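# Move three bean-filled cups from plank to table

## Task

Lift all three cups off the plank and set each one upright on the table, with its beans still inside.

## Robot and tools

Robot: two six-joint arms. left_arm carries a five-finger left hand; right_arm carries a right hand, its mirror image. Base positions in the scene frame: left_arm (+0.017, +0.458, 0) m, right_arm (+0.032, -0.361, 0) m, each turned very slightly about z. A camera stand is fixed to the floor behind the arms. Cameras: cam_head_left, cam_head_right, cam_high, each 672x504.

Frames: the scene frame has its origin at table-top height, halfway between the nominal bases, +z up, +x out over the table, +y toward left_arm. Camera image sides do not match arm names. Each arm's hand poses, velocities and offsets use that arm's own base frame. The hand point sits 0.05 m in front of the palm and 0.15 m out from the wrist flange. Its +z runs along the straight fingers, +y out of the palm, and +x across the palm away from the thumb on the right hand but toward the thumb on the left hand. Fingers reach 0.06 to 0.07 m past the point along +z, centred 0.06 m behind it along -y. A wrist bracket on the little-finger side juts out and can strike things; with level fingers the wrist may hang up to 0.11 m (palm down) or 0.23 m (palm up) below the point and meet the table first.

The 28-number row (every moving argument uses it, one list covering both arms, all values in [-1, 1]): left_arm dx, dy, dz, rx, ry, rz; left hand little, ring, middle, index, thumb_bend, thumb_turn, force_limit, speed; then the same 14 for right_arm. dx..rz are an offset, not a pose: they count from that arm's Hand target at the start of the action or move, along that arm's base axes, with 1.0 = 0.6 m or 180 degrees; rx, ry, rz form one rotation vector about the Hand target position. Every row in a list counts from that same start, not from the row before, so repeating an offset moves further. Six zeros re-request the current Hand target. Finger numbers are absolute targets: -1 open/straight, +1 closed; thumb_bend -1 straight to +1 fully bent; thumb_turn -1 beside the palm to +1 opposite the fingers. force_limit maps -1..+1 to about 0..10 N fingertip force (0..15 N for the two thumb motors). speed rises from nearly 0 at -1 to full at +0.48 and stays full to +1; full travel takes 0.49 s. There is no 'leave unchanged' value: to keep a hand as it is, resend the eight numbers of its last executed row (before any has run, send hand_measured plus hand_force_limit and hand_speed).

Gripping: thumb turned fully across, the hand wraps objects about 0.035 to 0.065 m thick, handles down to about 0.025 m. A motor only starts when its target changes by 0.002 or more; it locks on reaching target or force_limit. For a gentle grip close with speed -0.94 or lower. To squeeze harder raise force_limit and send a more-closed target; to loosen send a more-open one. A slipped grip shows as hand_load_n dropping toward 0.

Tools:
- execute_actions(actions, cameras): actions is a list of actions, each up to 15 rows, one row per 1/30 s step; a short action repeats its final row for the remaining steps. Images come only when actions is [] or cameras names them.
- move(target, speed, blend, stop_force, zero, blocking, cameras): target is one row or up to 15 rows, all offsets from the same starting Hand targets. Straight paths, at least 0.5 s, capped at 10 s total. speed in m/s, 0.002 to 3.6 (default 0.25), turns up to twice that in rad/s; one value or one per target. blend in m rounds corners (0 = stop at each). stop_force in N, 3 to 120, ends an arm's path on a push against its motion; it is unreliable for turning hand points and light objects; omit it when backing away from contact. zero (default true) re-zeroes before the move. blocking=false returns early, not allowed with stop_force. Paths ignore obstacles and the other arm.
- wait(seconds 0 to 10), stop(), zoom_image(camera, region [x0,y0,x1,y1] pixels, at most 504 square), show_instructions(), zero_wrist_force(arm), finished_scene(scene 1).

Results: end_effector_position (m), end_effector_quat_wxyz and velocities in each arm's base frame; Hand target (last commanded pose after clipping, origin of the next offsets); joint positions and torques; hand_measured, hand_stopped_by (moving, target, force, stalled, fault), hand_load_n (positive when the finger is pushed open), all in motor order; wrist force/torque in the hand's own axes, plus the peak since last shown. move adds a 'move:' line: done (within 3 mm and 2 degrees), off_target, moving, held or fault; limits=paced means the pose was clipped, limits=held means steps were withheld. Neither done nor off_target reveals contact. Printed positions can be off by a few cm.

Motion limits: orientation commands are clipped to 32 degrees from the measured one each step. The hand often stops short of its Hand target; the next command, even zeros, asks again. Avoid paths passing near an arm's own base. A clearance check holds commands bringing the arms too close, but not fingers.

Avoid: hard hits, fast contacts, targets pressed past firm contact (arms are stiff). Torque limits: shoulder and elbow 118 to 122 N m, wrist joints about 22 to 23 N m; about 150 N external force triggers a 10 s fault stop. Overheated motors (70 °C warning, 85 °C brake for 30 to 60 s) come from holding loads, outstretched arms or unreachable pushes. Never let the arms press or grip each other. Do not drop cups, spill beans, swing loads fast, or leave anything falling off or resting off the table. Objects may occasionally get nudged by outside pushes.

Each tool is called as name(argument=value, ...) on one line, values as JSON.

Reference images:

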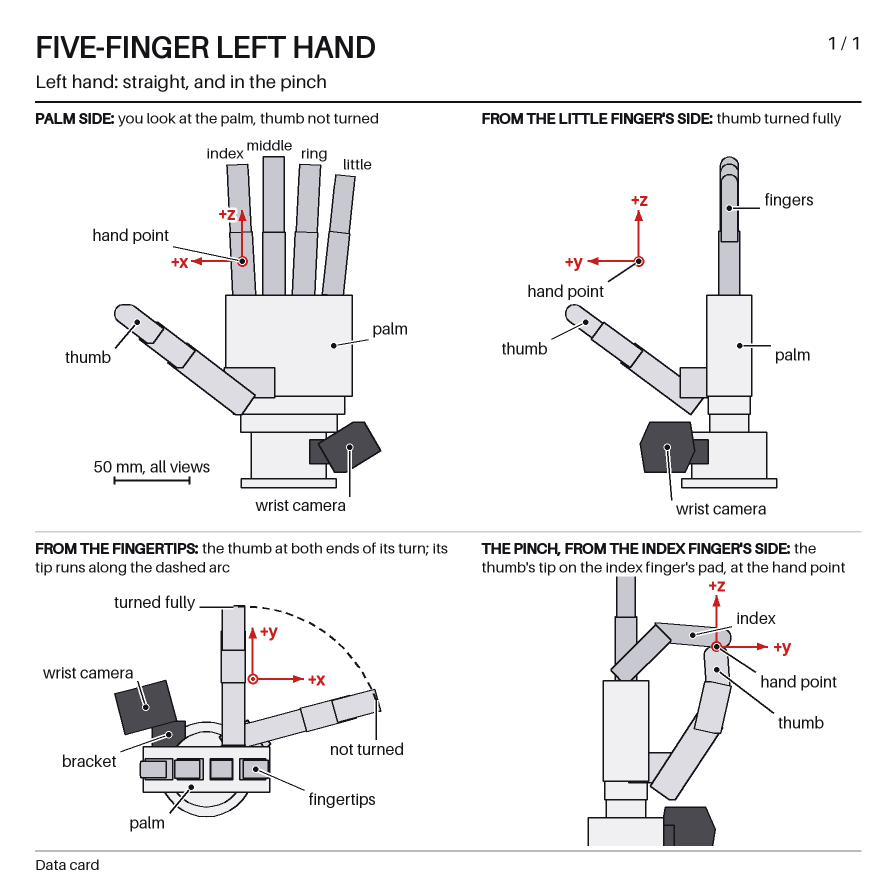

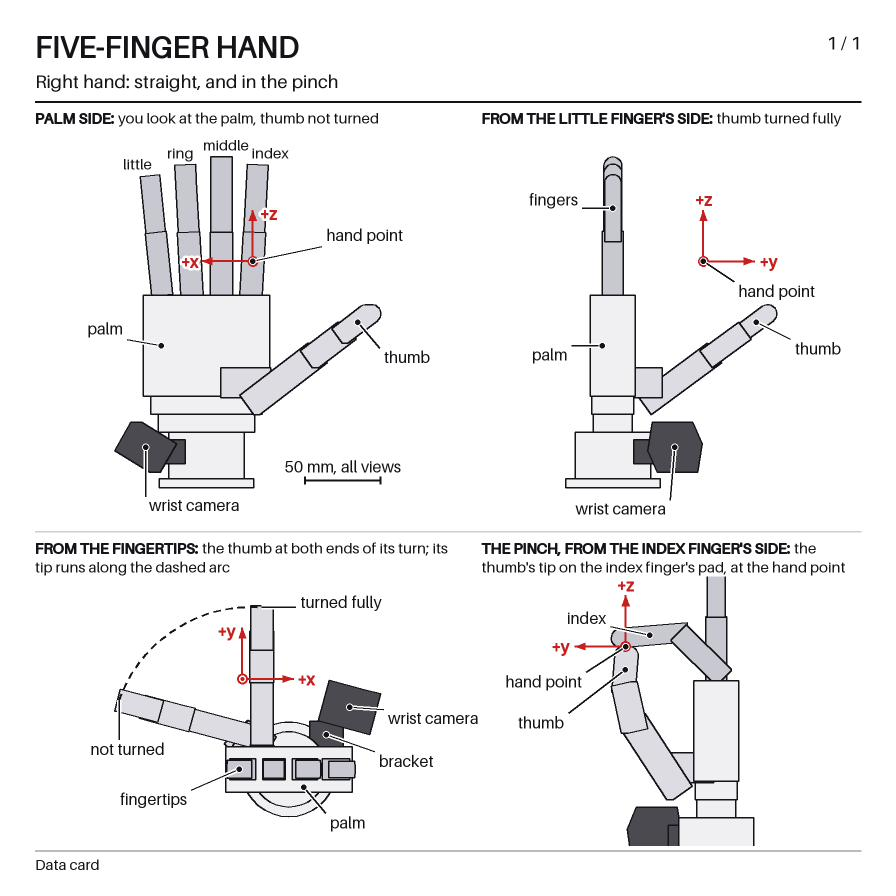

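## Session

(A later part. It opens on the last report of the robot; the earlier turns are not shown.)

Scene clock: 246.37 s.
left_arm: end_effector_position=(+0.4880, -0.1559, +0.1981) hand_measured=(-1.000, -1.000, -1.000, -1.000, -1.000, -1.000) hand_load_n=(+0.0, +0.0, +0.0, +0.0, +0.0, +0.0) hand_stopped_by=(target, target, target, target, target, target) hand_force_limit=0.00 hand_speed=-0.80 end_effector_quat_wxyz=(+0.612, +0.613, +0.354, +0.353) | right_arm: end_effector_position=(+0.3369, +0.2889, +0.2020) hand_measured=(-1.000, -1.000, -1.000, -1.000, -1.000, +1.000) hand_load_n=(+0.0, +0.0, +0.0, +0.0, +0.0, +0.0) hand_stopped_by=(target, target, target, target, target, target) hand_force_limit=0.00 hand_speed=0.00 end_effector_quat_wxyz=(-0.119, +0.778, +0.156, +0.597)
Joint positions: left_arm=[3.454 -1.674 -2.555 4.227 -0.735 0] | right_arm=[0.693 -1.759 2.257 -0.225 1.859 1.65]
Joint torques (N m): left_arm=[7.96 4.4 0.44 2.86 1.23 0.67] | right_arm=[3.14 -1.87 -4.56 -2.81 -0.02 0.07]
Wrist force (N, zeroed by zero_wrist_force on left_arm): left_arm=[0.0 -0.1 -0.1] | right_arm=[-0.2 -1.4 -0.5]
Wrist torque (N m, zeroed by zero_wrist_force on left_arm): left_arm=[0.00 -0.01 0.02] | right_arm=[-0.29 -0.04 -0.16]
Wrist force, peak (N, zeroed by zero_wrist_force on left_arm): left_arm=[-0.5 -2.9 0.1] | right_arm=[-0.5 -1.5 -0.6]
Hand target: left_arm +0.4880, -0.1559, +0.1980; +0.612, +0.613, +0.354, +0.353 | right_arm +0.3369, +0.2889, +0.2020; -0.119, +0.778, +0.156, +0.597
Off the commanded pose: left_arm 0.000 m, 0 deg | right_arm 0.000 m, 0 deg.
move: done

move(target=[0, 0, 0, 0, 0, 0, -1, -1, -1, -1, -1, -1, 0, -0.8, 0.1132, 0.0472, -0.0067, 0, 0, 0, -1, -1, -1, -1, -1, 1, 0, 0], speed=0.06, cameras=["all"])

zoom_image(camera="cam_high", region=[260, 140, 380, 260])

zoom_image(camera="cam_head_left", region=[330, 300, 450, 420])

zoom_image(camera="cam_head_right", region=[320, 300, 440, 420])

Scene clock: 258.93 s.
left_arm: end_effector_position=(+0.4880, -0.1559, +0.1980) hand_measured=(-1.000, -1.000, -1.000, -1.000, -1.000, -1.000) hand_load_n=(+0.0, +0.0, +0.0, +0.0, +0.0, +0.0) hand_stopped_by=(target, target, target, target, target, target) hand_force_limit=0.00 hand_speed=-0.80 end_effector_quat_wxyz=(+0.612, +0.613, +0.354, +0.353) | right_arm: end_effector_position=(+0.4047, +0.3172, +0.1980) hand_measured=(-1.000, -1.000, -1.000, -1.000, -1.000, +1.000) hand_load_n=(+0.0, +0.0, +0.0, +0.0, +0.0, +0.0) hand_stopped_by=(target, target, target, target, target, target) hand_force_limit=0.00 hand_speed=0.00 end_effector_quat_wxyz=(-0.119, +0.778, +0.156, +0.597)
Joint positions: left_arm=[3.454 -1.674 -2.555 4.228 -0.735 0] | right_arm=[0.622 -1.599 2.13 -0.263 1.79 1.63]
Joint torques (N m): left_arm=[-3.53 4.7 0.45 2.83 -1.41 -1.07] | right_arm=[-6.96 -8.99 -34.12 -2.78 -2.21 -1.82]
Wrist force (N, zeroed by zero_wrist_force on left_arm): left_arm=[0.1 0.1 0.1] | right_arm=[-0.2 -1.1 -0.6]
Wrist torque (N m, zeroed by zero_wrist_force on left_arm): left_arm=[0.01 0.00 0.02] | right_arm=[-0.25 -0.04 -0.05]
Wrist force, peak (N, zeroed by zero_wrist_force on left_arm): left_arm=[-0.1 -0.5 -0.2] | right_arm=[-0.2 -1.7 -1.2]
Hand target: left_arm +0.4880, -0.1559, +0.1980; +0.612, +0.613, +0.354, +0.353 | right_arm +0.4048, +0.3172, +0.1980; -0.119, +0.778, +0.156, +0.597
Off the commanded pose: left_arm 0.000 m, 0 deg | right_arm 0.000 m, 0 deg.
move: done

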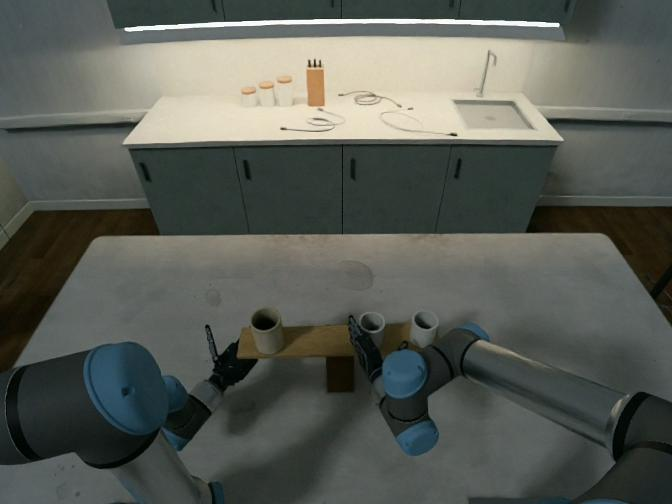

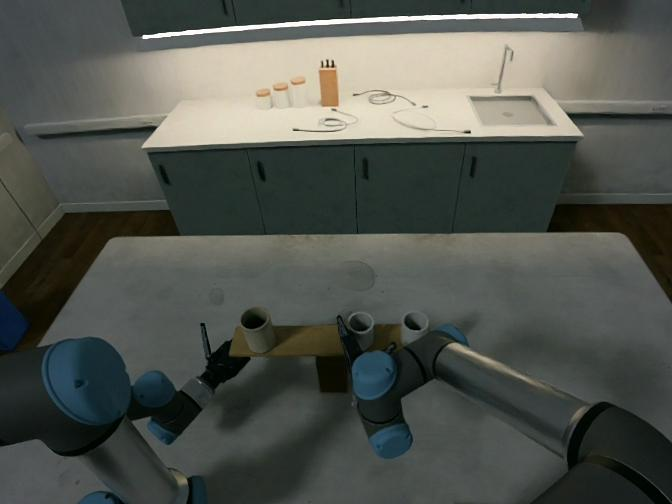

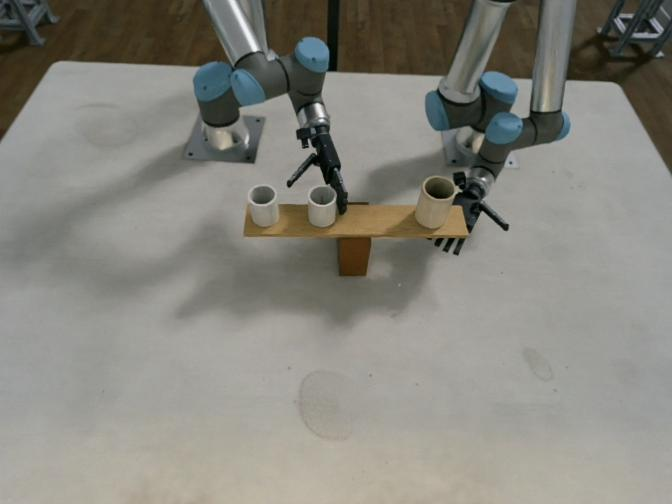

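Scaled by 4.200 from the camera's 672x504 image, which has a finer 960x720 frame.

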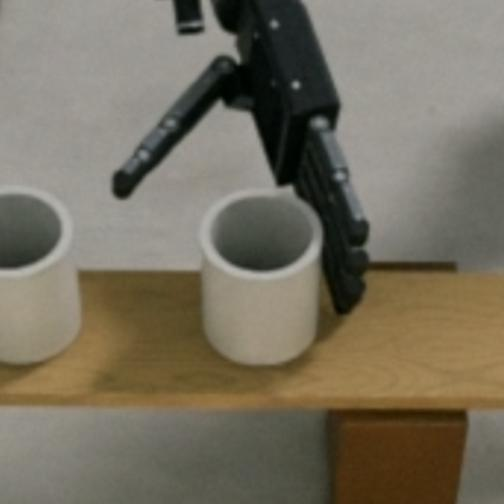

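Scaled by 4.200 from the camera's 672x504 image, which has a finer 960x720 frame.

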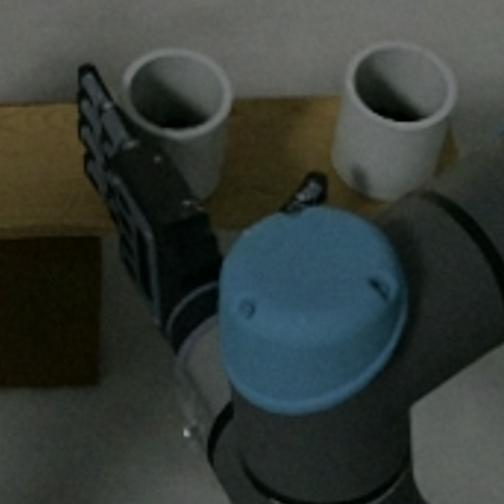

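Scaled by 4.200 from the camera's 672x504 image, which has a finer 960x720 frame.

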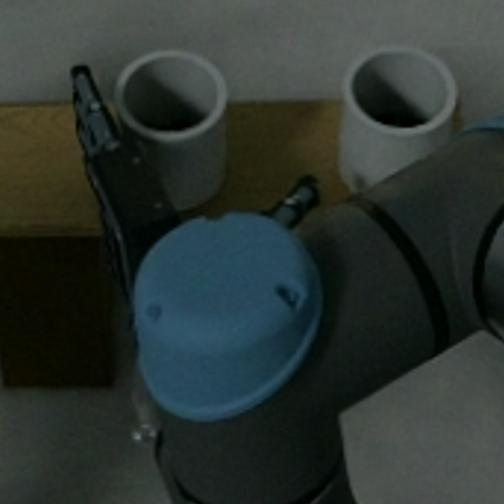

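move(target=[0, 0, 0, 0, 0, 0, -1, -1, -1, -1, -1, -1, 0, -0.8, 0.073, 0.0304, 0, 0, 0, 0, -1, -1, -1, -1, -1, 1, 0, 0], speed=0.05, cameras=["all"])

zoom_image(camera="cam_high", region=[270, 150, 370, 250])

zoom_image(camera="cam_head_left", region=[330, 280, 450, 400])

zoom_image(camera="cam_head_right", region=[320, 280, 440, 400])

Scene clock: 263.13 s.
left_arm: end_effector_position=(+0.4880, -0.1559, +0.1980) hand_measured=(-1.000, -1.000, -1.000, -1.000, -1.000, -1.000) hand_load_n=(+0.0, +0.0, +0.0, +0.0, +0.0, +0.0) hand_stopped_by=(target, target, target, target, target, target) hand_force_limit=0.00 hand_speed=-0.80 end_effector_quat_wxyz=(+0.612, +0.613, +0.354, +0.353) | right_arm: end_effector_position=(+0.4485, +0.3354, +0.1980) hand_measured=(-1.000, -1.000, -1.000, -1.000, -1.000, +1.000) hand_load_n=(+0.0, +0.0, +0.0, +0.0, +0.0, +0.5) hand_stopped_by=(target, target, target, target, target, target) hand_force_limit=0.00 hand_speed=0.00 end_effector_quat_wxyz=(-0.119, +0.778, +0.156, +0.597)
Joint positions: left_arm=[3.454 -1.674 -2.555 4.228 -0.735 0] | right_arm=[0.591 -1.501 2.03 -0.262 1.76 1.622]
Joint torques (N m): left_arm=[-9.37 5.07 0.05 2.72 -1.5 -1.25] | right_arm=[-6.47 -12.01 -37.55 0.78 -2.53 -1.96]
Wrist force (N, zeroed by zero_wrist_force on left_arm): left_arm=[0.1 -0.1 0.1] | right_arm=[-0.2 -1.2 -0.9]
Wrist torque (N m, zeroed by zero_wrist_force on left_arm): left_arm=[-0.02 -0.01 0.02] | right_arm=[-0.24 -0.04 -0.05]
Wrist force, peak (N, zeroed by zero_wrist_force on left_arm): left_arm=[0.1 -0.5 -0.1] | right_arm=[-0.4 -1.4 -1.0]
Hand target: left_arm +0.4880, -0.1559, +0.1980; +0.612, +0.613, +0.354, +0.353 | right_arm +0.4486, +0.3355, +0.1980; -0.119, +0.778, +0.156, +0.597
Off the commanded pose: left_arm 0.000 m, 0 deg | right_arm 0.000 m, 0 deg.
move: done

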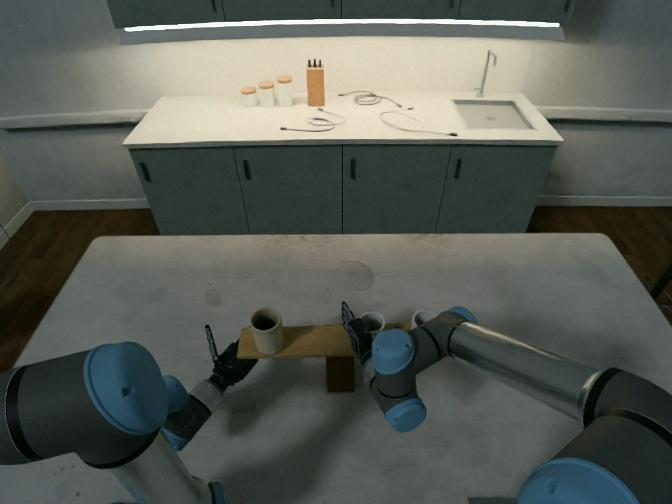

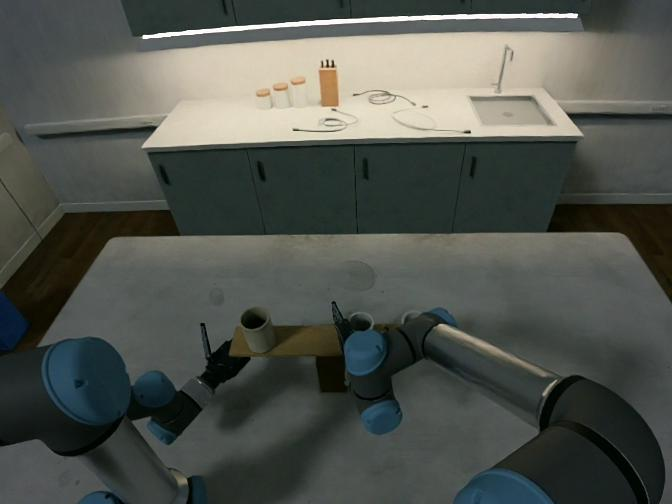

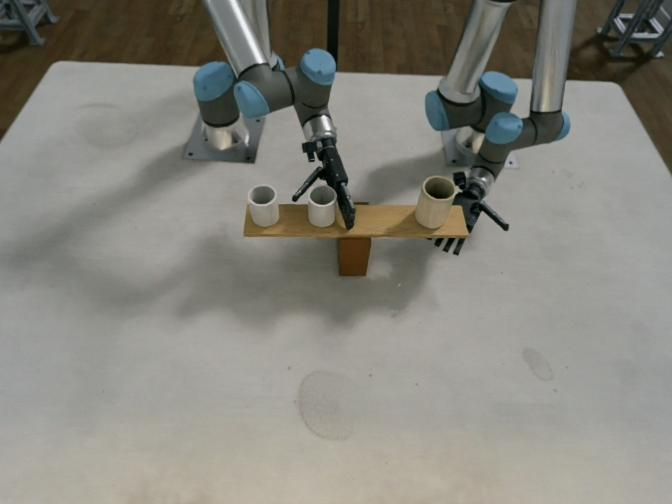

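Scaled by 5.040 from the camera's 672x504 image, which has a finer 960x720 frame.

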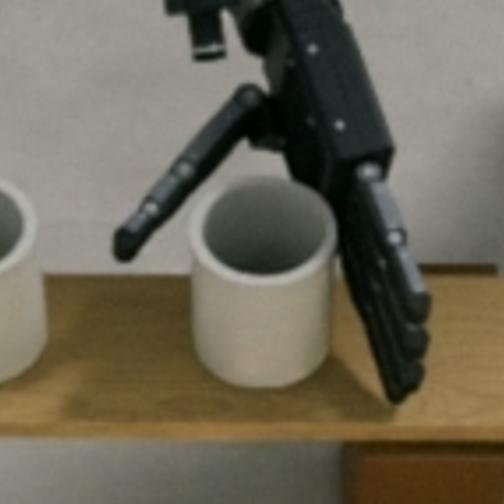

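Scaled by 4.200 from the camera's 672x504 image, which has a finer 960x720 frame.

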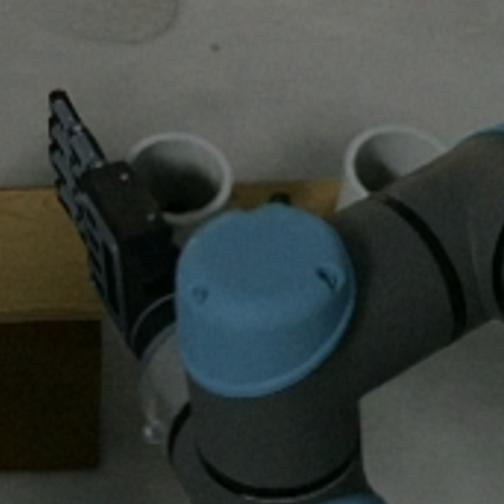

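Scaled by 4.200 from the camera's 672x504 image, which has a finer 960x720 frame.

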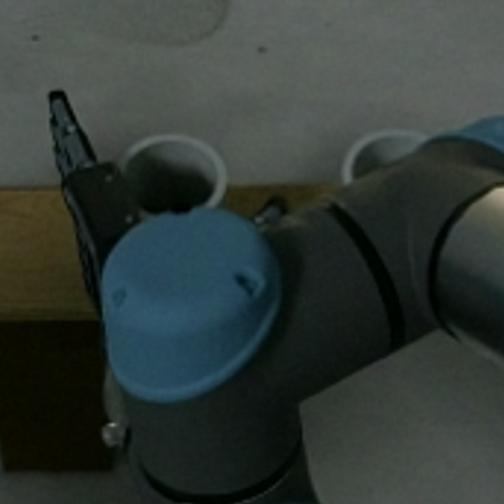

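move(target=[0, 0, 0, 0, 0, 0, -1, -1, -1, -1, -1, -1, 0, -0.8, 0, 0, 0, 0, 0, 0, -1, -1, -1, -1, -0.7, 1, -0.8, -0.8])

move(target=[0, 0, 0, 0, 0, 0, -1, -1, -1, -1, -1, -1, 0, -0.8, 0, 0, 0, 0, 0, 0, -1, -1, 0.2, 0.2, 0.1, 1, -0.7, -0.94])

Scene clock: 270.00 s.
left_arm: end_effector_position=(+0.4880, -0.1559, +0.1980) hand_measured=(-1.000, -1.000, -1.000, -1.000, -1.000, -1.000) hand_load_n=(+0.0, +0.0, +0.0, -0.5, +0.0, +0.0) hand_stopped_by=(target, target, target, target, target, target) hand_force_limit=0.00 hand_speed=-0.80 end_effector_quat_wxyz=(+0.612, +0.613, +0.354, +0.353) | right_arm: end_effector_position=(+0.4486, +0.3355, +0.1980) hand_measured=(-1.000, -1.000, -1.000, -1.000, -0.700, +1.000) hand_load_n=(+0.0, +0.0, +0.0, +0.0, +0.0, +0.0) hand_stopped_by=(target, target, target, target, target, target) hand_force_limit=-0.80 hand_speed=-0.80 end_effector_quat_wxyz=(-0.119, +0.778, +0.156, +0.597)
Joint positions: left_arm=[3.454 -1.674 -2.555 4.228 -0.735 0] | right_arm=[0.591 -1.501 2.03 -0.262 1.76 1.622]
Joint torques (N m): left_arm=[-9.01 4.48 0.82 2.73 -1.56 -1.12] | right_arm=[-6.03 -12.38 -35.58 0.72 -2.12 -1.94]
Wrist force (N, zeroed by zero_wrist_force on left_arm): left_arm=[0.0 -0.2 0.1] | right_arm=[-0.4 -1.2 -0.6]
Wrist torque (N m, zeroed by zero_wrist_force on left_arm): left_arm=[-0.02 0.01 0.01] | right_arm=[-0.25 -0.04 -0.06]
Wrist force, peak (N, zeroed by zero_wrist_force on left_arm): left_arm=[0.0 -0.4 -0.2] | right_arm=[-0.2 -1.5 -0.8]
Hand target: left_arm +0.4880, -0.1559, +0.1980; +0.612, +0.613, +0.354, +0.353 | right_arm +0.4486, +0.3355, +0.1980; -0.119, +0.778, +0.156, +0.597
Off the commanded pose: left_arm 0.000 m, 0 deg | right_arm 0.000 m, 0 deg.
move: done

Scene clock: 273.47 s.
left_arm: end_effector_position=(+0.4880, -0.1559, +0.1980) hand_measured=(-1.000, -1.000, -1.000, -1.000, -1.000, -1.000) hand_load_n=(+0.0, +0.0, +0.0, +0.0, +0.0, +0.0) hand_stopped_by=(target, target, target, target, target, target) hand_force_limit=0.00 hand_speed=-0.80 end_effector_quat_wxyz=(+0.612, +0.613, +0.354, +0.353) | right_arm: end_effector_position=(+0.4486, +0.3355, +0.1980) hand_measured=(-1.000, -1.000, -0.460, -0.578, -0.502, +1.000) hand_load_n=(+0.0, +0.0, +1.5, +0.5, +6.0, +0.5) hand_stopped_by=(target, target, force, force, force, target) hand_force_limit=-0.70 hand_speed=-0.94 end_effector_quat_wxyz=(-0.119, +0.778, +0.156, +0.597)
Joint positions: left_arm=[3.454 -1.674 -2.555 4.228 -0.735 0] | right_arm=[0.591 -1.501 2.03 -0.262 1.76 1.622]
Joint torques (N m): left_arm=[-9.28 4.37 0.34 2.7 -1.43 -1.11] | right_arm=[-5.78 -14.04 -34.42 0.51 -1.88 -1.8]
Wrist force (N, zeroed by zero_wrist_force on left_arm): left_arm=[0.1 -0.1 0.0] | right_arm=[-0.8 -1.4 -0.3]
Wrist torque (N m, zeroed by zero_wrist_force on left_arm): left_arm=[0.00 -0.01 0.01] | right_arm=[-0.28 -0.06 -0.08]
Wrist force, peak (N, zeroed by zero_wrist_force on left_arm): left_arm=[-0.1 -0.5 -0.2] | right_arm=[-1.3 -1.8 -0.3]
Hand target: left_arm +0.4880, -0.1559, +0.1980; +0.612, +0.613, +0.354, +0.353 | right_arm +0.4486, +0.3355, +0.1980; -0.119, +0.778, +0.156, +0.597
Off the commanded pose: left_arm 0.000 m, 0 deg | right_arm 0.000 m, 0 deg.
move: done

wait(seconds=0, cameras=["all"])

zoom_image(camera="cam_high", region=[270, 150, 370, 250])

Scene clock: 274.67 s.
left_arm: end_effector_position=(+0.4880, -0.1559, +0.1980) hand_measured=(-1.000, -1.000, -1.000, -1.000, -1.000, -1.000) hand_load_n=(+0.0, +0.0, +0.0, +0.0, +0.0, +0.0) hand_stopped_by=(target, target, target, target, target, target) hand_force_limit=0.00 hand_speed=-0.80 end_effector_quat_wxyz=(+0.612, +0.613, +0.354, +0.353) | right_arm: end_effector_position=(+0.4486, +0.3355, +0.1980) hand_measured=(-1.000, -1.000, -0.460, -0.578, -0.502, +1.000) hand_load_n=(+0.0, +0.0, +2.0, +0.0, +5.5, +0.5) hand_stopped_by=(target, target, force, force, force, target) hand_force_limit=-0.70 hand_speed=-0.94 end_effector_quat_wxyz=(-0.119, +0.778, +0.156, +0.597)
Joint positions: left_arm=[3.454 -1.674 -2.555 4.228 -0.735 0] | right_arm=[0.591 -1.501 2.03 -0.262 1.76 1.622]
Joint torques (N m): left_arm=[-8.54 5.16 0.35 2.68 -1.55 -1.24] | right_arm=[-4.79 -16.85 -33.71 0.14 -1.76 -1.61]
Wrist force (N, zeroed by zero_wrist_force on left_arm): left_arm=[0.2 0.0 -0.1] | right_arm=[-0.6 -1.8 -0.4]
Wrist torque (N m, zeroed by zero_wrist_force on left_arm): left_arm=[0.02 -0.03 0.02] | right_arm=[-0.33 -0.08 -0.09]
Wrist force, peak (N, zeroed by zero_wrist_force on left_arm): left_arm=[-0.1 -0.4 -0.3] | right_arm=[-0.9 -1.7 -0.4]
Hand target: left_arm +0.4880, -0.1559, +0.1980; +0.612, +0.613, +0.354, +0.353 | right_arm +0.4486, +0.3355, +0.1980; -0.119, +0.778, +0.156, +0.597
Off the commanded pose: left_arm 0.000 m, 0 deg | right_arm 0.000 m, 0 deg.

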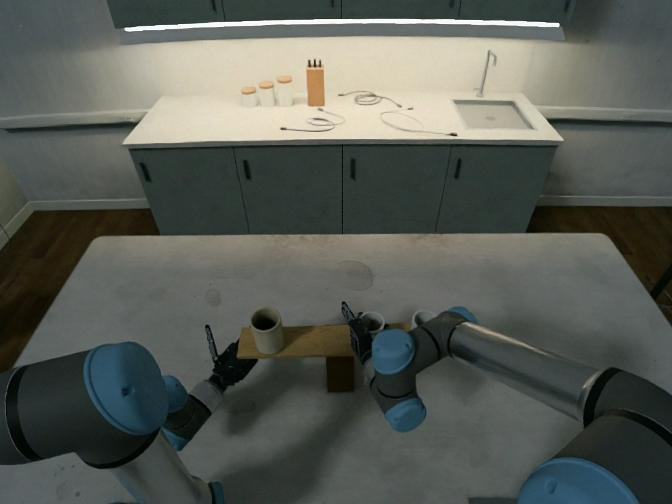

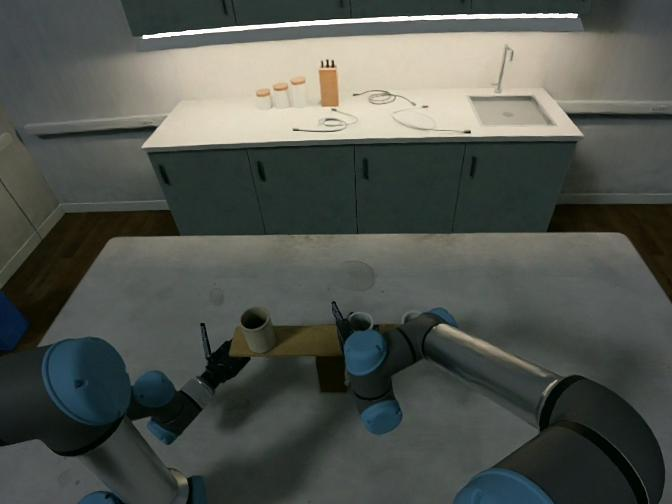

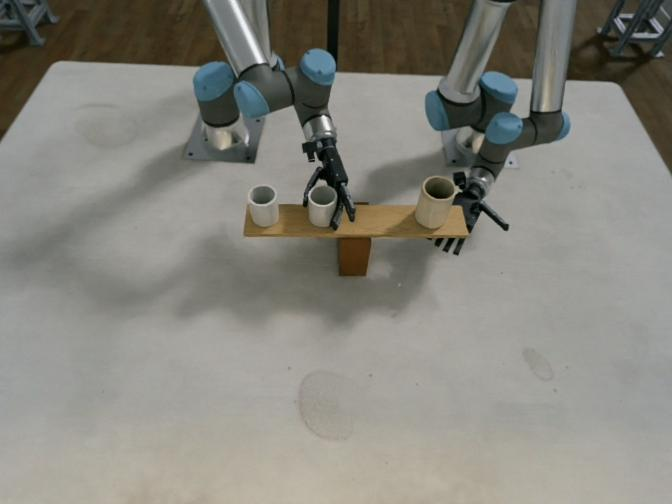

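Scaled by 5.040 from the camera's 672x504 image, which has a finer 960x720 frame.

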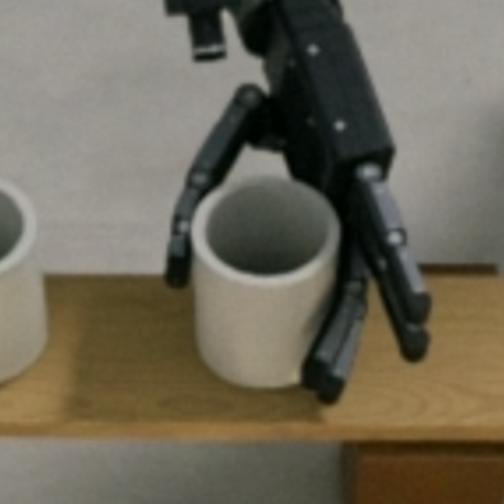

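move(target=[0, 0, 0, 0, 0, 0, -1, -1, -1, -1, -1, -1, 0, -0.8, 0, 0, 0, 0, 0, 0, -1, -1, 0.25, 0.25, 0.15, 1, 0.0, -0.94])

Scene clock: 277.07 s.
left_arm: end_effector_position=(+0.4880, -0.1559, +0.1980) hand_measured=(-1.000, -1.000, -1.000, -1.000, -1.000, -1.000) hand_load_n=(+0.0, +0.0, +0.0, +0.0, +0.0, +0.0) hand_stopped_by=(target, target, target, target, target, target) hand_force_limit=0.00 hand_speed=-0.80 end_effector_quat_wxyz=(+0.612, +0.613, +0.354, +0.353) | right_arm: end_effector_position=(+0.4486, +0.3355, +0.1980) hand_measured=(-1.000, -1.000, -0.370, -0.494, -0.504, +1.000) hand_load_n=(+0.0, +0.0, +5.5, +4.0, +16.5, +0.5) hand_stopped_by=(target, target, force, force, force, target) hand_force_limit=0.00 hand_speed=-0.94 end_effector_quat_wxyz=(-0.119, +0.778, +0.156, +0.597)
Joint positions: left_arm=[3.454 -1.674 -2.555 4.228 -0.735 0] | right_arm=[0.591 -1.501 2.03 -0.262 1.76 1.622]
Joint torques (N m): left_arm=[-9.57 4.35 0.78 2.63 -1.51 -1.2] | right_arm=[-4.7 -22.97 -31.45 -0.83 -1.44 -1.59]
Wrist force (N, zeroed by zero_wrist_force on left_arm): left_arm=[0.0 -0.2 -0.1] | right_arm=[-2.3 -1.2 -0.2]
Wrist torque (N m, zeroed by zero_wrist_force on left_arm): left_arm=[-0.01 0.00 0.01] | right_arm=[-0.26 -0.04 -0.08]
Wrist force, peak (N, zeroed by zero_wrist_force on left_arm): left_arm=[0.1 -0.2 -0.4] | right_arm=[-2.6 -1.0 0.1]
Hand target: left_arm +0.4880, -0.1559, +0.1980; +0.612, +0.613, +0.354, +0.353 | right_arm +0.4486, +0.3355, +0.1980; -0.119, +0.778, +0.156, +0.597
Off the commanded pose: left_arm 0.000 m, 0 deg | right_arm 0.000 m, 0 deg.
move: done

zero_wrist_force(arm="right_arm")

move(target=[0, 0, 0, 0, 0, 0, -1, -1, -1, -1, -1, -1, 0, -0.8, 0, 0, 0.0333, 0, 0, 0, -1, -1, 0.25, 0.25, 0.15, 1, 0.0, -0.94], speed=0.03, cameras=["all"])

Wrist force sensor zeroed.

Scene clock: 279.87 s.
left_arm: end_effector_position=(+0.4880, -0.1559, +0.1980) hand_measured=(-1.000, -1.000, -1.000, -1.000, -1.000, -1.000) hand_load_n=(+0.0, +0.0, +0.0, +0.0, +0.0, +0.0) hand_stopped_by=(target, target, target, target, target, target) hand_force_limit=0.00 hand_speed=-0.80 end_effector_quat_wxyz=(+0.612, +0.613, +0.354, +0.353) | right_arm: end_effector_position=(+0.4486, +0.3355, +0.2179) hand_measured=(-1.000, -1.000, -0.370, -0.494, -0.504, +1.000) hand_load_n=(+0.0, +0.0, +5.5, +4.0, +16.5, +0.5) hand_stopped_by=(target, target, force, force, force, target) hand_force_limit=0.00 hand_speed=-0.94 end_effector_quat_wxyz=(-0.119, +0.778, +0.156, +0.597)
Joint positions: left_arm=[3.454 -1.674 -2.555 4.228 -0.735 0] | right_arm=[0.591 -1.526 1.998 -0.206 1.76 1.622]
Joint torques (N m): left_arm=[-9.62 3.68 -0.02 2.67 -1.46 -1.1] | right_arm=[-4.76 -34.92 -37.75 0.15 -1.32 -0.94]
Wrist force (N, zeroed by zero_wrist_force): left_arm=[0.0 0.0 -0.1] | right_arm=[0.0 -0.1 0.3]
Wrist torque (N m, zeroed by zero_wrist_force): left_arm=[0.03 0.00 0.01] | right_arm=[-0.02 -0.01 0.00]
Wrist force, peak (N, zeroed by zero_wrist_force): left_arm=[0.0 -0.5 0.0] | right_arm=[-0.7 0.2 0.3]
Hand target: left_arm +0.4880, -0.1559, +0.1980; +0.612, +0.613, +0.354, +0.353 | right_arm +0.4486, +0.3355, +0.2180; -0.119, +0.778, +0.156, +0.597
Off the commanded pose: left_arm 0.000 m, 0 deg | right_arm 0.000 m, 0 deg.
move: done

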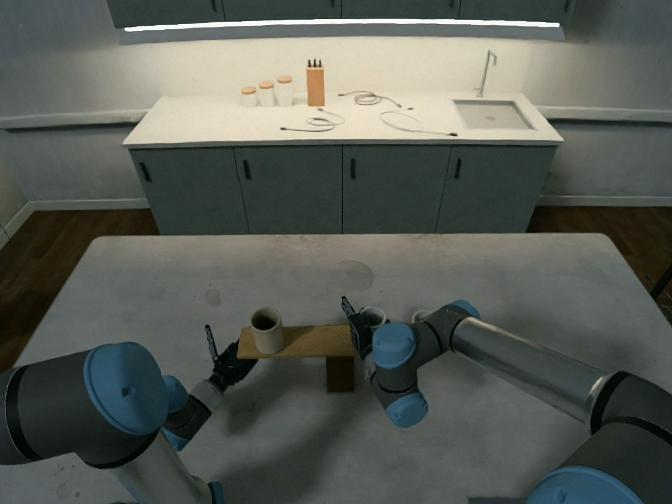

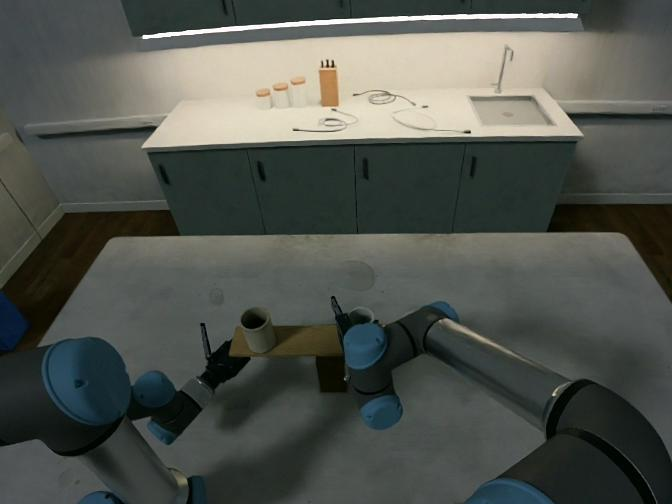

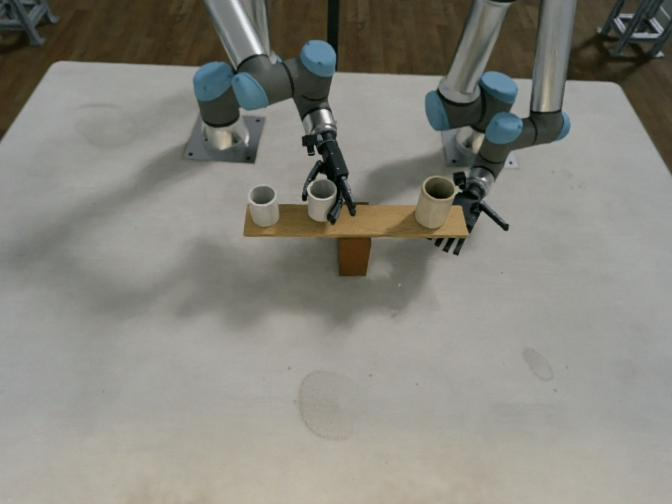

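move(target=[[0, 0, 0, 0, 0, 0, -1, -1, -1, -1, -1, -1, 0, -0.8, 0, 0, 0.2033, 0, 0, 0, -1, -1, 0.25, 0.25, 0.15, 1, 0.0, -0.94], [0, 0, 0, 0, 0, 0, -1, -1, -1, -1, -1, -1, 0, -0.8, 0.3003, -0.559, 0.2033, 0, 0, 0, -1, -1, 0.25, 0.25, 0.15, 1, 0.0, -0.94], [0, 0, 0, 0, 0, 0, -1, -1, -1, -1, -1, -1, 0, -0.8, 0.3003, -0.559, -0.2467, 0, 0, 0, -1, -1, 0.25, 0.25, 0.15, 1, 0.0, -0.94]], speed=[0.12, 0.2, 0.12], blend=[0.04, 0.04, 0], cameras=["all"])

Scene clock: 292.30 s.
left_arm: end_effector_position=(+0.4880, -0.1559, +0.1980) hand_measured=(-1.000, -1.000, -1.000, -1.000, -1.000, -1.000) hand_load_n=(+0.0, +0.0, +0.0, +0.0, +0.0, +0.0) hand_stopped_by=(target, target, target, target, target, target) hand_force_limit=0.00 hand_speed=-0.80 end_effector_quat_wxyz=(+0.612, +0.613, +0.354, +0.353) | right_arm: end_effector_position=(+0.6288, +0.0001, +0.0700) hand_measured=(-1.000, -1.000, -0.370, -0.494, -0.504, +1.000) hand_load_n=(+0.0, +0.0, +5.5, +4.0, +16.0, +0.5) hand_stopped_by=(target, target, force, force, force, target) hand_force_limit=0.00 hand_speed=-0.94 end_effector_quat_wxyz=(-0.119, +0.778, +0.156, +0.597)
Joint positions: left_arm=[3.454 -1.674 -2.555 4.228 -0.735 0] | right_arm=[-0.435 -1.2 2.077 -0.499 0.778 1.294]
Joint torques (N m): left_arm=[-10.73 5.3 0.87 2.49 -1.38 -1.23] | right_arm=[5.07 -21.16 -1.68 -2.53 1.1 1.38]
Wrist force (N, zeroed by zero_wrist_force): left_arm=[0.0 -0.2 -0.1] | right_arm=[0.0 -0.2 0.6]
Wrist torque (N m, zeroed by zero_wrist_force): left_arm=[-0.02 0.00 0.02] | right_arm=[-0.08 0.00 -0.01]
Wrist force, peak (N, zeroed by zero_wrist_force): left_arm=[0.0 -0.5 -0.2] | right_arm=[-0.9 -0.2 0.7]
Hand target: left_arm +0.4880, -0.1559, +0.1980; +0.612, +0.613, +0.354, +0.353 | right_arm +0.6288, +0.0001, +0.0700; -0.119, +0.778, +0.156, +0.597
Off the commanded pose: left_arm 0.000 m, 0 deg | right_arm 0.000 m, 0 deg.
move: done

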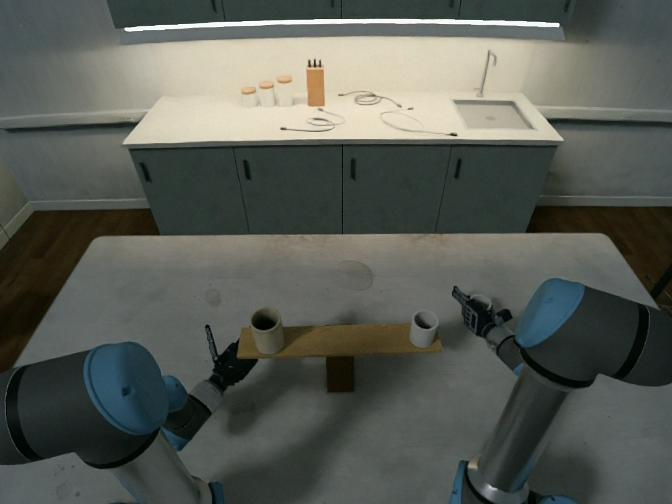

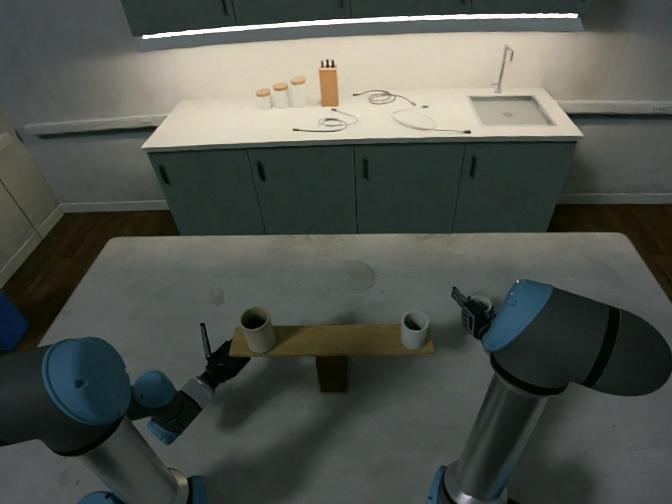

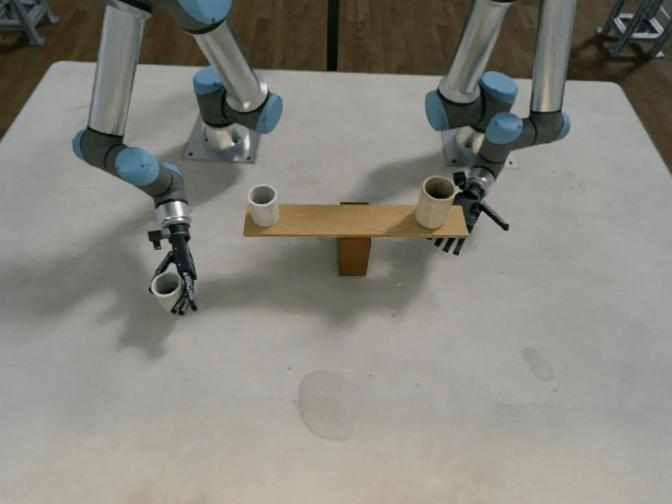

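move(target=[0, 0, 0, 0, 0, 0, -1, -1, -1, -1, -1, -1, 0, -0.8, 0, 0, -0.075, 0, 0, 0, -1, -1, 0.25, 0.25, 0.15, 1, 0.0, -0.94], speed=0.012, stop_force=3, cameras=["all"])

zoom_image(camera="cam_high", region=[120, 220, 220, 320])

zoom_image(camera="cam_head_left", region=[430, 260, 550, 380])

Scene clock: 298.27 s.
left_arm: end_effector_position=(+0.4880, -0.1559, +0.1980) hand_measured=(-1.000, -1.000, -1.000, -1.000, -1.000, -1.000) hand_load_n=(+0.0, +0.0, +0.0, +0.0, +0.0, +0.0) hand_stopped_by=(target, target, target, target, target, target) hand_force_limit=0.00 hand_speed=-0.80 end_effector_quat_wxyz=(+0.612, +0.613, +0.354, +0.353) | right_arm: end_effector_position=(+0.6288, +0.0001, +0.0352) hand_measured=(-1.000, -1.000, -0.370, -0.494, -0.504, +1.000) hand_load_n=(+0.0, +0.0, +5.5, +3.5, +16.0, +0.5) hand_stopped_by=(target, target, force, force, force, target) hand_force_limit=0.00 hand_speed=-0.94 end_effector_quat_wxyz=(-0.119, +0.778, +0.156, +0.597)
Joint positions: left_arm=[3.454 -1.674 -2.555 4.228 -0.735 0] | right_arm=[-0.435 -1.125 2.096 -0.592 0.778 1.294]
Joint torques (N m): left_arm=[-9.66 4.8 0.85 2.51 -1.41 -0.97] | right_arm=[-0.29 -47.96 -28.45 1.22 -0.57 -0.89]
Wrist force (N, zeroed by zero_wrist_force): left_arm=[0.0 0.0 -0.1] | right_arm=[0.9 0.1 0.4]
Wrist torque (N m, zeroed by zero_wrist_force): left_arm=[0.02 0.01 0.01] | right_arm=[-0.06 -0.06 -0.02]
Wrist force, peak (N, zeroed by zero_wrist_force): left_arm=[-0.3 0.0 -0.4] | right_arm=[9.7 -4.8 -6.3]
Hand target: left_arm +0.4880, -0.1559, +0.1980; +0.612, +0.613, +0.354, +0.353 | right_arm +0.6288, +0.0001, +0.0352; -0.119, +0.778, +0.156, +0.597 (not the last commanded pose)
Off the commanded pose: left_arm 0.000 m, 0 deg | right_arm 0.010 m, 0 deg.
move: contact (right_arm)

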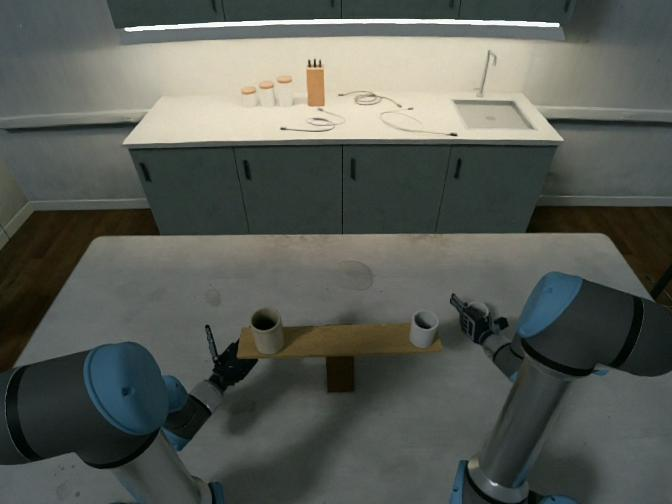

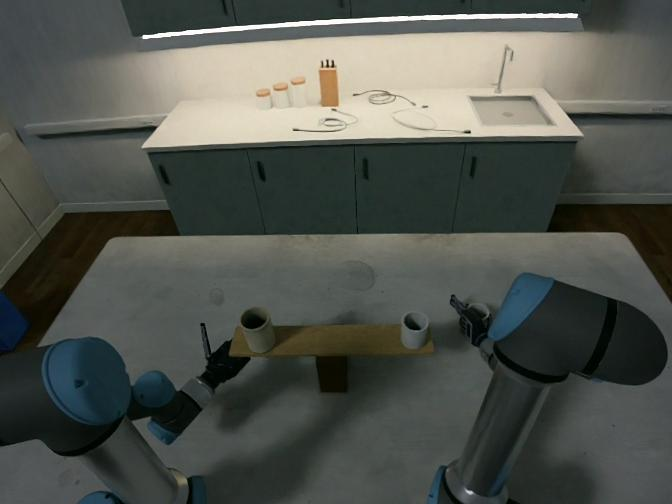

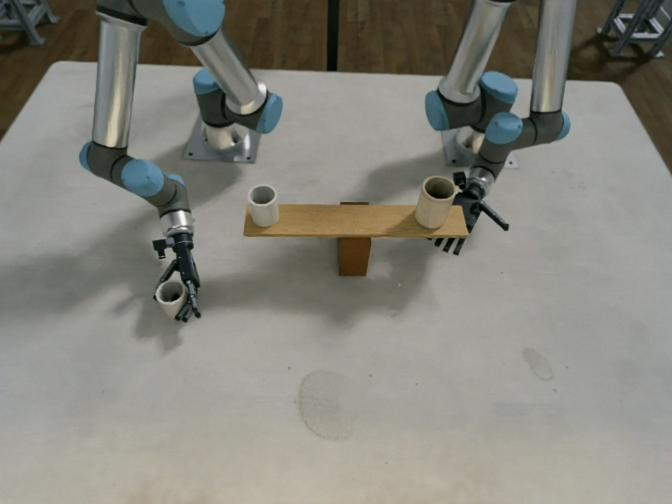

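Scaled by 5.040 from the camera's 672x504 image, which has a finer 960x720 frame.

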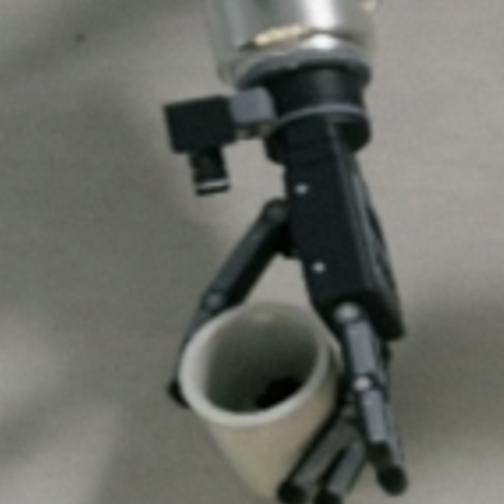

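Scaled by 4.200 from the camera's 672x504 image, which has a finer 960x720 frame.

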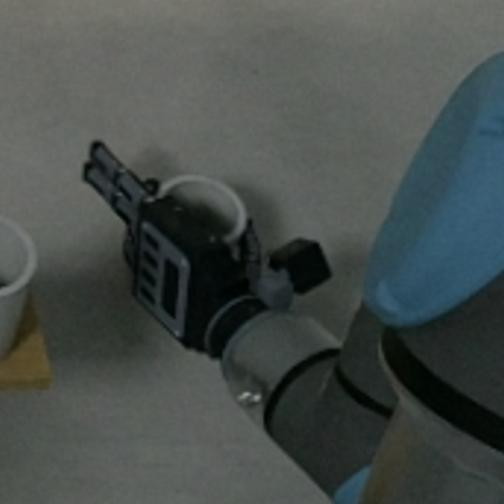

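move(target=[0, 0, 0, 0, 0, 0, -1, -1, -1, -1, -1, -1, 0, -0.8, 0, 0, -0.0012, 0, 0, 0, -1, -1, 0.25, 0.25, 0.15, 1, 0.0, -0.94], speed=0.01)

Scene clock: 302.53 s.
left_arm: end_effector_position=(+0.4880, -0.1559, +0.1980) hand_measured=(-1.000, -1.000, -1.000, -1.000, -1.000, -1.000) hand_load_n=(+0.0, +0.0, +0.5, +0.0, +0.0, +0.0) hand_stopped_by=(target, target, target, target, target, target) hand_force_limit=0.00 hand_speed=-0.80 end_effector_quat_wxyz=(+0.612, +0.613, +0.354, +0.353) | right_arm: end_effector_position=(+0.6289, +0.0000, +0.0346) hand_measured=(-1.000, -1.000, -0.370, -0.494, -0.504, +1.000) hand_load_n=(+0.0, +0.0, +5.5, +3.0, +16.0, -1.0) hand_stopped_by=(target, target, force, force, force, target) hand_force_limit=0.00 hand_speed=-0.94 end_effector_quat_wxyz=(-0.119, +0.778, +0.156, +0.597)
Joint positions: left_arm=[3.454 -1.674 -2.555 4.228 -0.735 0] | right_arm=[-0.435 -1.124 2.096 -0.594 0.778 1.294]
Joint torques (N m): left_arm=[-9.1 4.68 1.15 2.45 -1.4 -1] | right_arm=[-1.76 -18.72 1.84 -1.52 -0.46 -1.05]
Wrist force (N, zeroed by zero_wrist_force): left_arm=[-0.1 -0.1 0.1] | right_arm=[8.3 -3.4 -4.8]
Wrist torque (N m, zeroed by zero_wrist_force): left_arm=[-0.02 0.01 0.02] | right_arm=[-0.03 0.13 0.16]
Wrist force, peak (N, zeroed by zero_wrist_force): left_arm=[0.2 -0.4 -0.2] | right_arm=[9.5 -4.6 -5.8]
Hand target: left_arm +0.4880, -0.1559, +0.1980; +0.612, +0.613, +0.354, +0.353 | right_arm +0.6288, +0.0001, +0.0345; -0.119, +0.778, +0.156, +0.597
Off the commanded pose: left_arm 0.000 m, 0 deg | right_arm 0.000 m, 0 deg.
move: done

move(target=[0, 0, 0, 0, 0, 0, -1, -1, -1, -1, -1, -1, 0, -0.8, 0, 0, 0.0008, 0, 0, 0, -1, -1, 0.25, 0.25, 0.15, 1, 0.0, -0.94], speed=0.01)

Scene clock: 304.90 s.
left_arm: end_effector_position=(+0.4880, -0.1559, +0.1980) hand_measured=(-1.000, -1.000, -1.000, -1.000, -1.000, -1.000) hand_load_n=(+0.0, +0.0, +0.0, +0.0, +0.0, +0.0) hand_stopped_by=(target, target, target, target, target, target) hand_force_limit=0.00 hand_speed=-0.80 end_effector_quat_wxyz=(+0.612, +0.613, +0.354, +0.353) | right_arm: end_effector_position=(+0.6287, +0.0001, +0.0348) hand_measured=(-1.000, -1.000, -0.370, -0.494, -0.504, +1.000) hand_load_n=(+0.0, +0.0, +5.5, +3.0, +15.5, +0.0) hand_stopped_by=(target, target, force, force, force, target) hand_force_limit=0.00 hand_speed=-0.94 end_effector_quat_wxyz=(-0.119, +0.778, +0.156, +0.597)
Joint positions: left_arm=[3.454 -1.674 -2.555 4.228 -0.735 0] | right_arm=[-0.435 -1.124 2.096 -0.593 0.778 1.294]
Joint torques (N m): left_arm=[-8.87 4.15 0.47 2.27 -1.38 -1.03] | right_arm=[-1.62 -47.35 -23.68 0.66 -0.43 -1.2]
Wrist force (N, zeroed by zero_wrist_force): left_arm=[0.2 -0.2 -0.1] | right_arm=[0.9 0.3 0.0]
Wrist torque (N m, zeroed by zero_wrist_force): left_arm=[-0.02 -0.03 0.03] | right_arm=[-0.03 -0.06 -0.01]
Wrist force, peak (N, zeroed by zero_wrist_force): left_arm=[0.0 -0.3 -0.3] | right_arm=[9.4 -4.0 -6.1]
Hand target: left_arm +0.4880, -0.1559, +0.1980; +0.612, +0.613, +0.354, +0.353 | right_arm +0.6288, +0.0001, +0.0349; -0.119, +0.778, +0.156, +0.597
Off the commanded pose: left_arm 0.000 m, 0 deg | right_arm 0.000 m, 0 deg.
move: done


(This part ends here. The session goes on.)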